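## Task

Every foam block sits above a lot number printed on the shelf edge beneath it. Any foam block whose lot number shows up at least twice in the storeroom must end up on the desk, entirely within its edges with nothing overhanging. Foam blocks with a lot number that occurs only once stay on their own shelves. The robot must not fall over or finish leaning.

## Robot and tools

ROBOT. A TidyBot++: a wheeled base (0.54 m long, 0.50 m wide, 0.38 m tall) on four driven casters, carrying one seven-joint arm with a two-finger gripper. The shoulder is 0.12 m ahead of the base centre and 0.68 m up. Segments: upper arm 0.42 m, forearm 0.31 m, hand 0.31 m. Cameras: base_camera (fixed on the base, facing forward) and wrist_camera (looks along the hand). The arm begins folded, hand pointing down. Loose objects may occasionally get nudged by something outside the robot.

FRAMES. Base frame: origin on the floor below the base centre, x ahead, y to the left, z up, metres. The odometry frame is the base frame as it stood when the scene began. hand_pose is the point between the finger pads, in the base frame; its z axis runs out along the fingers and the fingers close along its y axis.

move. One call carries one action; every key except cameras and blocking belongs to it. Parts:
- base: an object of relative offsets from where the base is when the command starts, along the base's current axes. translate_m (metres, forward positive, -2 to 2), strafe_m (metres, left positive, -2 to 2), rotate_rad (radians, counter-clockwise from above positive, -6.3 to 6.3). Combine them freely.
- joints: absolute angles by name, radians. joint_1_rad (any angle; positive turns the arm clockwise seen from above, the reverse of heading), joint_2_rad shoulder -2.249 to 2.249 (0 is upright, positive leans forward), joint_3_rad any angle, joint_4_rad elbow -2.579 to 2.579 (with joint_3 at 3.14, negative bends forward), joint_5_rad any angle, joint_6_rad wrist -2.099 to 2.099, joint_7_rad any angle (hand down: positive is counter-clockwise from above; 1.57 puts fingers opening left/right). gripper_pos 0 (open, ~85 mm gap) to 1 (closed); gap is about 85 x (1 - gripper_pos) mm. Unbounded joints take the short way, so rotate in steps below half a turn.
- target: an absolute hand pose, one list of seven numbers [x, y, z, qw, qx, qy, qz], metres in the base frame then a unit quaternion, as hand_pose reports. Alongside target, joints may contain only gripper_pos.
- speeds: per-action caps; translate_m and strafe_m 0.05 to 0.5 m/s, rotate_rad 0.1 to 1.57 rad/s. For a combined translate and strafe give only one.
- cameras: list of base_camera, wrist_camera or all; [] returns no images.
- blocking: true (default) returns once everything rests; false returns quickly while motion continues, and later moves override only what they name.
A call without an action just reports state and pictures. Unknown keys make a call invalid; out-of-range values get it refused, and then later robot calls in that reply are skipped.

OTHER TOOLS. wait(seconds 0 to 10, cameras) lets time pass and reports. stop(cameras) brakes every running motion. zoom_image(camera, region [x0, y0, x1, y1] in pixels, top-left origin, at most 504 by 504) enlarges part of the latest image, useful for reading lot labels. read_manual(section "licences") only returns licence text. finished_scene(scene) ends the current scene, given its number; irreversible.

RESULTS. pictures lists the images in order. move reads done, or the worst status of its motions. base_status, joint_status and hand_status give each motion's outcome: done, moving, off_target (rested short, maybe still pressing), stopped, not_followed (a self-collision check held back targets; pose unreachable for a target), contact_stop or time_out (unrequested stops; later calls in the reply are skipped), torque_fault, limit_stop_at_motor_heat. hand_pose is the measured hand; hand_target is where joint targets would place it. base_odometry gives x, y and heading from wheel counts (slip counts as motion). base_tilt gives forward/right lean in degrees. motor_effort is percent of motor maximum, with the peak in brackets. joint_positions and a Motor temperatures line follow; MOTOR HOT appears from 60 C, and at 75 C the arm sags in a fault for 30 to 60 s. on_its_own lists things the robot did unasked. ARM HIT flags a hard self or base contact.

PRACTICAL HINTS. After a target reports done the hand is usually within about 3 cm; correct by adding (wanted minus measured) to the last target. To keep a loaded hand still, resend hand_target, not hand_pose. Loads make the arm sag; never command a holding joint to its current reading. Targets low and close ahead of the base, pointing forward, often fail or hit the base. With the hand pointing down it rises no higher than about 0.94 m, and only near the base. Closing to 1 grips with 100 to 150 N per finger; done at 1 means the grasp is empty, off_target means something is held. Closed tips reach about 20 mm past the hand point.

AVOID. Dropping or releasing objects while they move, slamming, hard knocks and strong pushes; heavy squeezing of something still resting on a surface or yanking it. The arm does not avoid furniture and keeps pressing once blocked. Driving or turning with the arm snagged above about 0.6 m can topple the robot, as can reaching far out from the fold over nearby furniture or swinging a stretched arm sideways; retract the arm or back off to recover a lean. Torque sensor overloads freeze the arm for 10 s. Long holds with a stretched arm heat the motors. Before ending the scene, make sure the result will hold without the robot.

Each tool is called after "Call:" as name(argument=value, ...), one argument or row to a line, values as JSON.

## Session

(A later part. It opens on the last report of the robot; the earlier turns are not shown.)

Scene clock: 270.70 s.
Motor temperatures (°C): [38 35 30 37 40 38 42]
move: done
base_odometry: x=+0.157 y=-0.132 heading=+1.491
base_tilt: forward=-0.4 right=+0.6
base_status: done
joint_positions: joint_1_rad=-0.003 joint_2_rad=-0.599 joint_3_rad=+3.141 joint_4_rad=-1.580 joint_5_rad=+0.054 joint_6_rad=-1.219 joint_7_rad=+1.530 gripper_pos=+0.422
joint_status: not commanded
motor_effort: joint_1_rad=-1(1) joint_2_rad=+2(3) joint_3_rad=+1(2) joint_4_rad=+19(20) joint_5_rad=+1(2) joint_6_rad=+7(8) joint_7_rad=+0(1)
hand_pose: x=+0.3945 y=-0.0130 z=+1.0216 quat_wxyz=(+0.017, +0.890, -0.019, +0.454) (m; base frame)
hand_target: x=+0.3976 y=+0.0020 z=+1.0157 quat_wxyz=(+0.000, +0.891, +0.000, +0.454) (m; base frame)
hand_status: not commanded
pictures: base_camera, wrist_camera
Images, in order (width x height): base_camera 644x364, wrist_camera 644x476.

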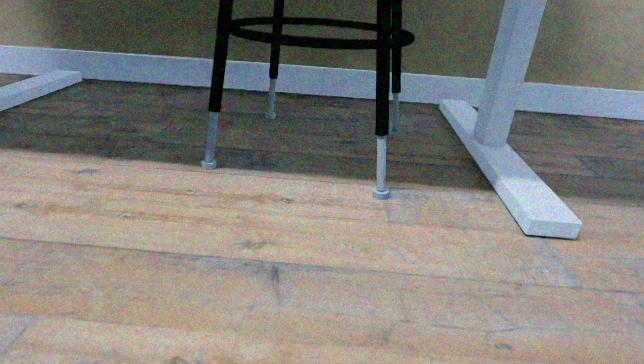

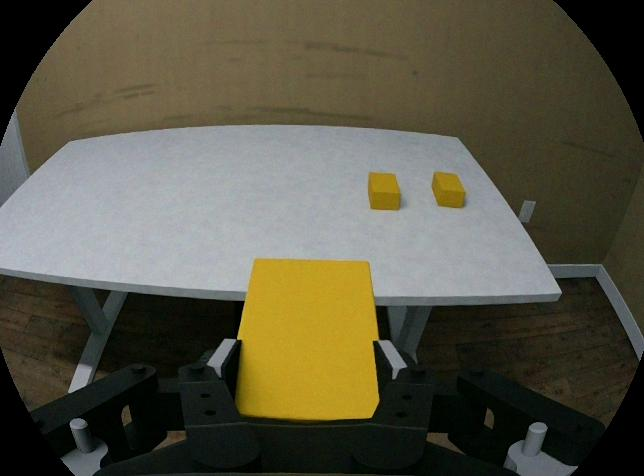

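Call:
move(
  base={"translate_m":0.32},
  speeds={"translate_m":0.3},
  cameras=["base_camera"],
)

Call:
move(
  target=[0.66,0.0,0.83,0,0.879,0,0.477],
  cameras=["wrist_camera"],
)

Call:
move(
  target=[0.67,0.0,0.785,0,0.879,0,0.477],
  cameras=[],
)

Call:
move(
  target=[0.67,0.0,0.77,0,0.879,0,0.477],
  cameras=[],
)

Call:
move(
  target=[0.67,0.0,0.758,0,0.879,0,0.477],
  cameras=["wrist_camera"],
)

Scene clock: 273.20 s.
Motor temperatures (°C): [38 35 30 37 40 38 42]
move: done
base_odometry: x=+0.182 y=+0.187 heading=+1.491
base_tilt: forward=-0.3 right=+0.6
base_status: done
joint_positions: joint_1_rad=-0.003 joint_2_rad=-0.598 joint_3_rad=+3.141 joint_4_rad=-1.580 joint_5_rad=+0.054 joint_6_rad=-1.219 joint_7_rad=+1.530 gripper_pos=+0.422
joint_status: not commanded
motor_effort: joint_1_rad=+0(1) joint_2_rad=+2(7) joint_3_rad=+1(1) joint_4_rad=+19(20) joint_5_rad=+1(1) joint_6_rad=+7(9) joint_7_rad=+0(1)
hand_pose: x=+0.3950 y=-0.0130 z=+1.0212 quat_wxyz=(+0.017, +0.891, -0.019, +0.454) (m; base frame)
hand_target: x=+0.3976 y=+0.0020 z=+1.0157 quat_wxyz=(+0.000, +0.891, +0.000, +0.454) (m; base frame)
hand_status: not commanded
pictures: base_camera
Images, in order (width x height): base_camera 644x364.

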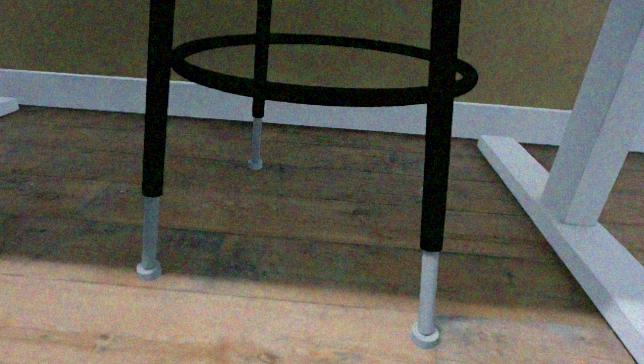

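Scene clock: 275.37 s.
Motor temperatures (°C): [38 35 30 37 40 38 42]
move: done
base_odometry: x=+0.182 y=+0.187 heading=+1.491
base_tilt: forward=-0.3 right=+0.6
base_status: not commanded
joint_positions: joint_1_rad=-0.003 joint_2_rad=-0.056 joint_3_rad=+3.143 joint_4_rad=-1.916 joint_5_rad=+0.053 joint_6_rad=-0.303 joint_7_rad=+1.542 gripper_pos=+0.422
joint_status: not commanded
motor_effort: joint_1_rad=+0(1) joint_2_rad=-18(20) joint_3_rad=+0(1) joint_4_rad=+21(23) joint_5_rad=+1(1) joint_6_rad=+8(8) joint_7_rad=-1(1)
hand_pose: x=+0.6552 y=-0.0023 z=+0.8387 quat_wxyz=(+0.012, +0.882, +0.007, +0.470) (m; base frame)
hand_target: x=+0.6600 y=+0.0000 z=+0.8300 quat_wxyz=(+0.000, +0.879, +0.000, +0.477) (m; base frame)
hand_status: done (0.010 m and 1.8 deg from the pose sent, 0.327 m and 4.2 deg at the start)
pictures: wrist_camera
Images, in order (width x height): wrist_camera 644x476.

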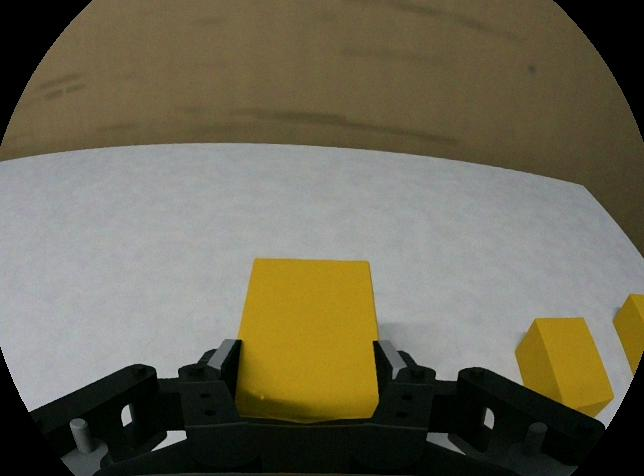

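Scene clock: 276.57 s.
Motor temperatures (°C): [38 35 30 37 40 38 42]
move: done
base_odometry: x=+0.182 y=+0.187 heading=+1.491
base_tilt: forward=-0.3 right=+0.6
base_status: not commanded
joint_positions: joint_1_rad=-0.003 joint_2_rad=+0.017 joint_3_rad=+3.142 joint_4_rad=-2.006 joint_5_rad=+0.027 joint_6_rad=-0.143 joint_7_rad=+1.573 gripper_pos=+0.422
joint_status: not commanded
motor_effort: joint_1_rad=+0(1) joint_2_rad=-19(22) joint_3_rad=+0(0) joint_4_rad=+19(22) joint_5_rad=+1(1) joint_6_rad=+7(8) joint_7_rad=+0(1)
hand_pose: x=+0.6667 y=+0.0015 z=+0.7905 quat_wxyz=(+0.008, +0.883, +0.013, +0.469) (m; base frame)
hand_target: x=+0.6700 y=+0.0000 z=+0.7850 quat_wxyz=(+0.000, +0.879, +0.000, +0.477) (m; base frame)
hand_status: done (0.007 m and 2.0 deg from the pose sent, 0.056 m and 1.8 deg at the start)
pictures: none
No camera images: "cameras" was empty.

Scene clock: 277.30 s.
Motor temperatures (°C): [38 35 30 37 40 38 42]
move: done
base_odometry: x=+0.182 y=+0.187 heading=+1.491
base_tilt: forward=-0.3 right=+0.6
base_status: not commanded
joint_positions: joint_1_rad=+0.033 joint_2_rad=+0.030 joint_3_rad=+3.107 joint_4_rad=-2.036 joint_5_rad=+0.027 joint_6_rad=-0.086 joint_7_rad=+1.573 gripper_pos=+0.422
joint_status: not commanded
motor_effort: joint_1_rad=-1(1) joint_2_rad=-19(21) joint_3_rad=+0(0) joint_4_rad=+20(21) joint_5_rad=+1(1) joint_6_rad=+8(8) joint_7_rad=+0(1)
hand_pose: x=+0.6678 y=+0.0013 z=+0.7821 quat_wxyz=(+0.007, +0.880, +0.012, +0.475) (m; base frame)
hand_target: x=+0.6700 y=+0.0000 z=+0.7700 quat_wxyz=(+0.000, +0.879, +0.000, +0.477) (m; base frame)
hand_status: done (0.012 m and 1.6 deg from the pose sent, 0.021 m and 2.0 deg at the start)
pictures: none
No camera images: "cameras" was empty.

Scene clock: 277.97 s.
Motor temperatures (°C): [38 35 30 37 40 38 42]
move: done
base_odometry: x=+0.182 y=+0.187 heading=+1.491
base_tilt: forward=-0.3 right=+0.6
base_status: not commanded
joint_positions: joint_1_rad=+0.033 joint_2_rad=+0.043 joint_3_rad=+3.107 joint_4_rad=-2.062 joint_5_rad=+0.027 joint_6_rad=-0.039 joint_7_rad=+1.569 gripper_pos=+0.422
joint_status: not commanded
motor_effort: joint_1_rad=-1(1) joint_2_rad=-19(21) joint_3_rad=+0(0) joint_4_rad=+18(20) joint_5_rad=+1(1) joint_6_rad=+7(8) joint_7_rad=+0(0)
hand_pose: x=+0.6689 y=+0.0016 z=+0.7732 quat_wxyz=(+0.006, +0.878, +0.011, +0.478) (m; base frame)
hand_target: x=+0.6700 y=+0.0000 z=+0.7580 quat_wxyz=(+0.000, +0.879, +0.000, +0.477) (m; base frame)
hand_status: done (0.015 m and 1.4 deg from the pose sent, 0.024 m and 1.6 deg at the start)
pictures: wrist_camera
Images, in order (width x height): wrist_camera 644x476.

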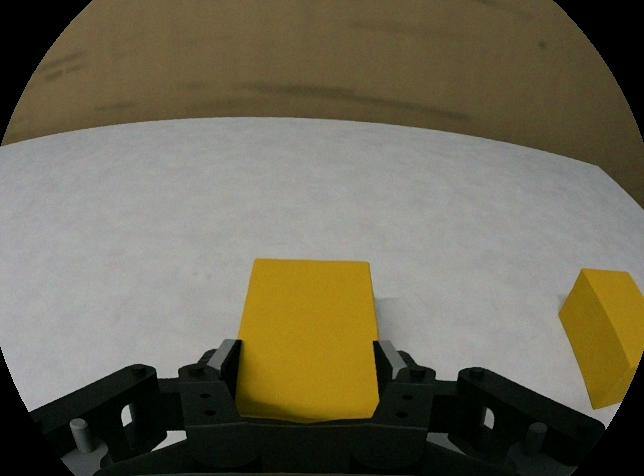

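Call:
move(
  target=[0.67,0.0,0.75,0,0.879,0,0.477],
  cameras=[],
)

Call:
move(
  joints={"gripper_pos":0},
  cameras=[],
)

Call:
move(
  target=[0.56,0.0,0.85,0,0.879,0,0.477],
)

Scene clock: 278.70 s.
Motor temperatures (°C): [38 35 30 37 40 38 42]
move: done
base_odometry: x=+0.182 y=+0.187 heading=+1.491
base_tilt: forward=-0.3 right=+0.6
base_status: not commanded
joint_positions: joint_1_rad=+0.033 joint_2_rad=+0.046 joint_3_rad=+3.108 joint_4_rad=-2.075 joint_5_rad=+0.027 joint_6_rad=-0.007 joint_7_rad=+1.569 gripper_pos=+0.422
joint_status: not commanded
motor_effort: joint_1_rad=+0(1) joint_2_rad=-17(20) joint_3_rad=+0(1) joint_4_rad=+18(19) joint_5_rad=+1(1) joint_6_rad=+8(8) joint_7_rad=+0(0)
hand_pose: x=+0.6699 y=+0.0016 z=+0.7731 quat_wxyz=(+0.005, +0.874, +0.011, +0.485) (m; base frame)
hand_target: x=+0.6700 y=+0.0000 z=+0.7500 quat_wxyz=(+0.000, +0.879, +0.000, +0.477) (m; base frame)
hand_status: done (0.023 m and 1.8 deg from the pose sent, 0.023 m and 1.4 deg at the start)
pictures: none
No camera images: "cameras" was empty.

Scene clock: 279.53 s.
Motor temperatures (°C): [38 35 30 37 40 38 42]
move: done
base_odometry: x=+0.182 y=+0.187 heading=+1.491
base_tilt: forward=-0.3 right=+0.6
base_status: not commanded
joint_positions: joint_1_rad=+0.033 joint_2_rad=+0.058 joint_3_rad=+3.108 joint_4_rad=-2.078 joint_5_rad=+0.027 joint_6_rad=-0.007 joint_7_rad=+1.569 gripper_pos=+0.000
joint_status: all done
motor_effort: joint_1_rad=+0(1) joint_2_rad=-21(21) joint_3_rad=+0(0) joint_4_rad=+19(20) joint_5_rad=+1(1) joint_6_rad=+8(8) joint_7_rad=+0(1)
hand_pose: x=+0.6702 y=+0.0016 z=+0.7650 quat_wxyz=(+0.005, +0.878, +0.011, +0.479) (m; base frame)
hand_target: x=+0.6700 y=+0.0000 z=+0.7500 quat_wxyz=(+0.000, +0.879, +0.000, +0.477) (m; base frame)
hand_status: not commanded
pictures: none
No camera images: "cameras" was empty.

Scene clock: 281.10 s.
Motor temperatures (°C): [37 35 30 37 40 38 42]
move: done
base_odometry: x=+0.182 y=+0.187 heading=+1.491
base_tilt: forward=-0.3 right=+0.6
base_status: not commanded
joint_positions: joint_1_rad=+0.013 joint_2_rad=-0.304 joint_3_rad=+3.134 joint_4_rad=-2.078 joint_5_rad=+0.027 joint_6_rad=-0.323 joint_7_rad=+1.569 gripper_pos=+0.000
joint_status: not commanded
motor_effort: joint_1_rad=+0(1) joint_2_rad=-10(22) joint_3_rad=+0(1) joint_4_rad=+22(22) joint_5_rad=+1(1) joint_6_rad=+8(8) joint_7_rad=+0(1)
hand_pose: x=+0.5702 y=-0.0035 z=+0.8637 quat_wxyz=(+0.012, +0.866, +0.006, +0.499) (m; base frame)
hand_target: x=+0.5600 y=+0.0000 z=+0.8500 quat_wxyz=(+0.000, +0.879, +0.000, +0.477) (m; base frame)
hand_status: done (0.017 m and 3.3 deg from the pose sent, 0.139 m and 1.4 deg at the start)
pictures: base_camera, wrist_camera
Images, in order (width x height): base_camera 644x364, wrist_camera 644x476.

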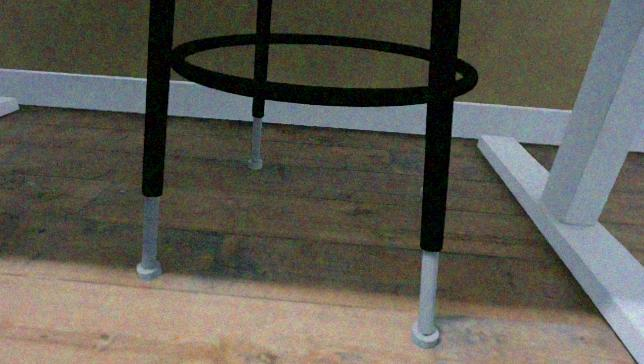

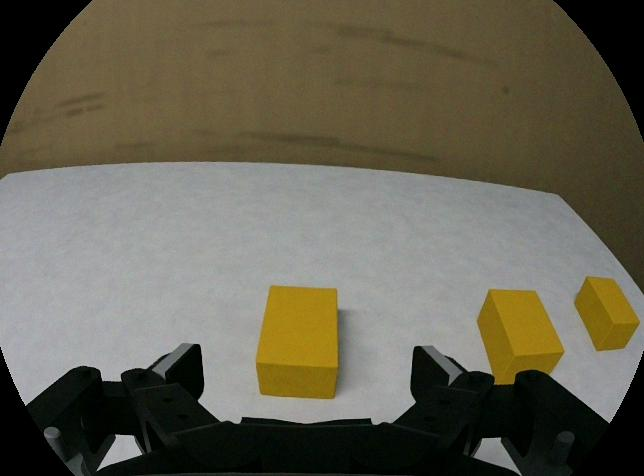

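Call:
finished_scene(
  scene=2,
)

The scene is finished: the task was done.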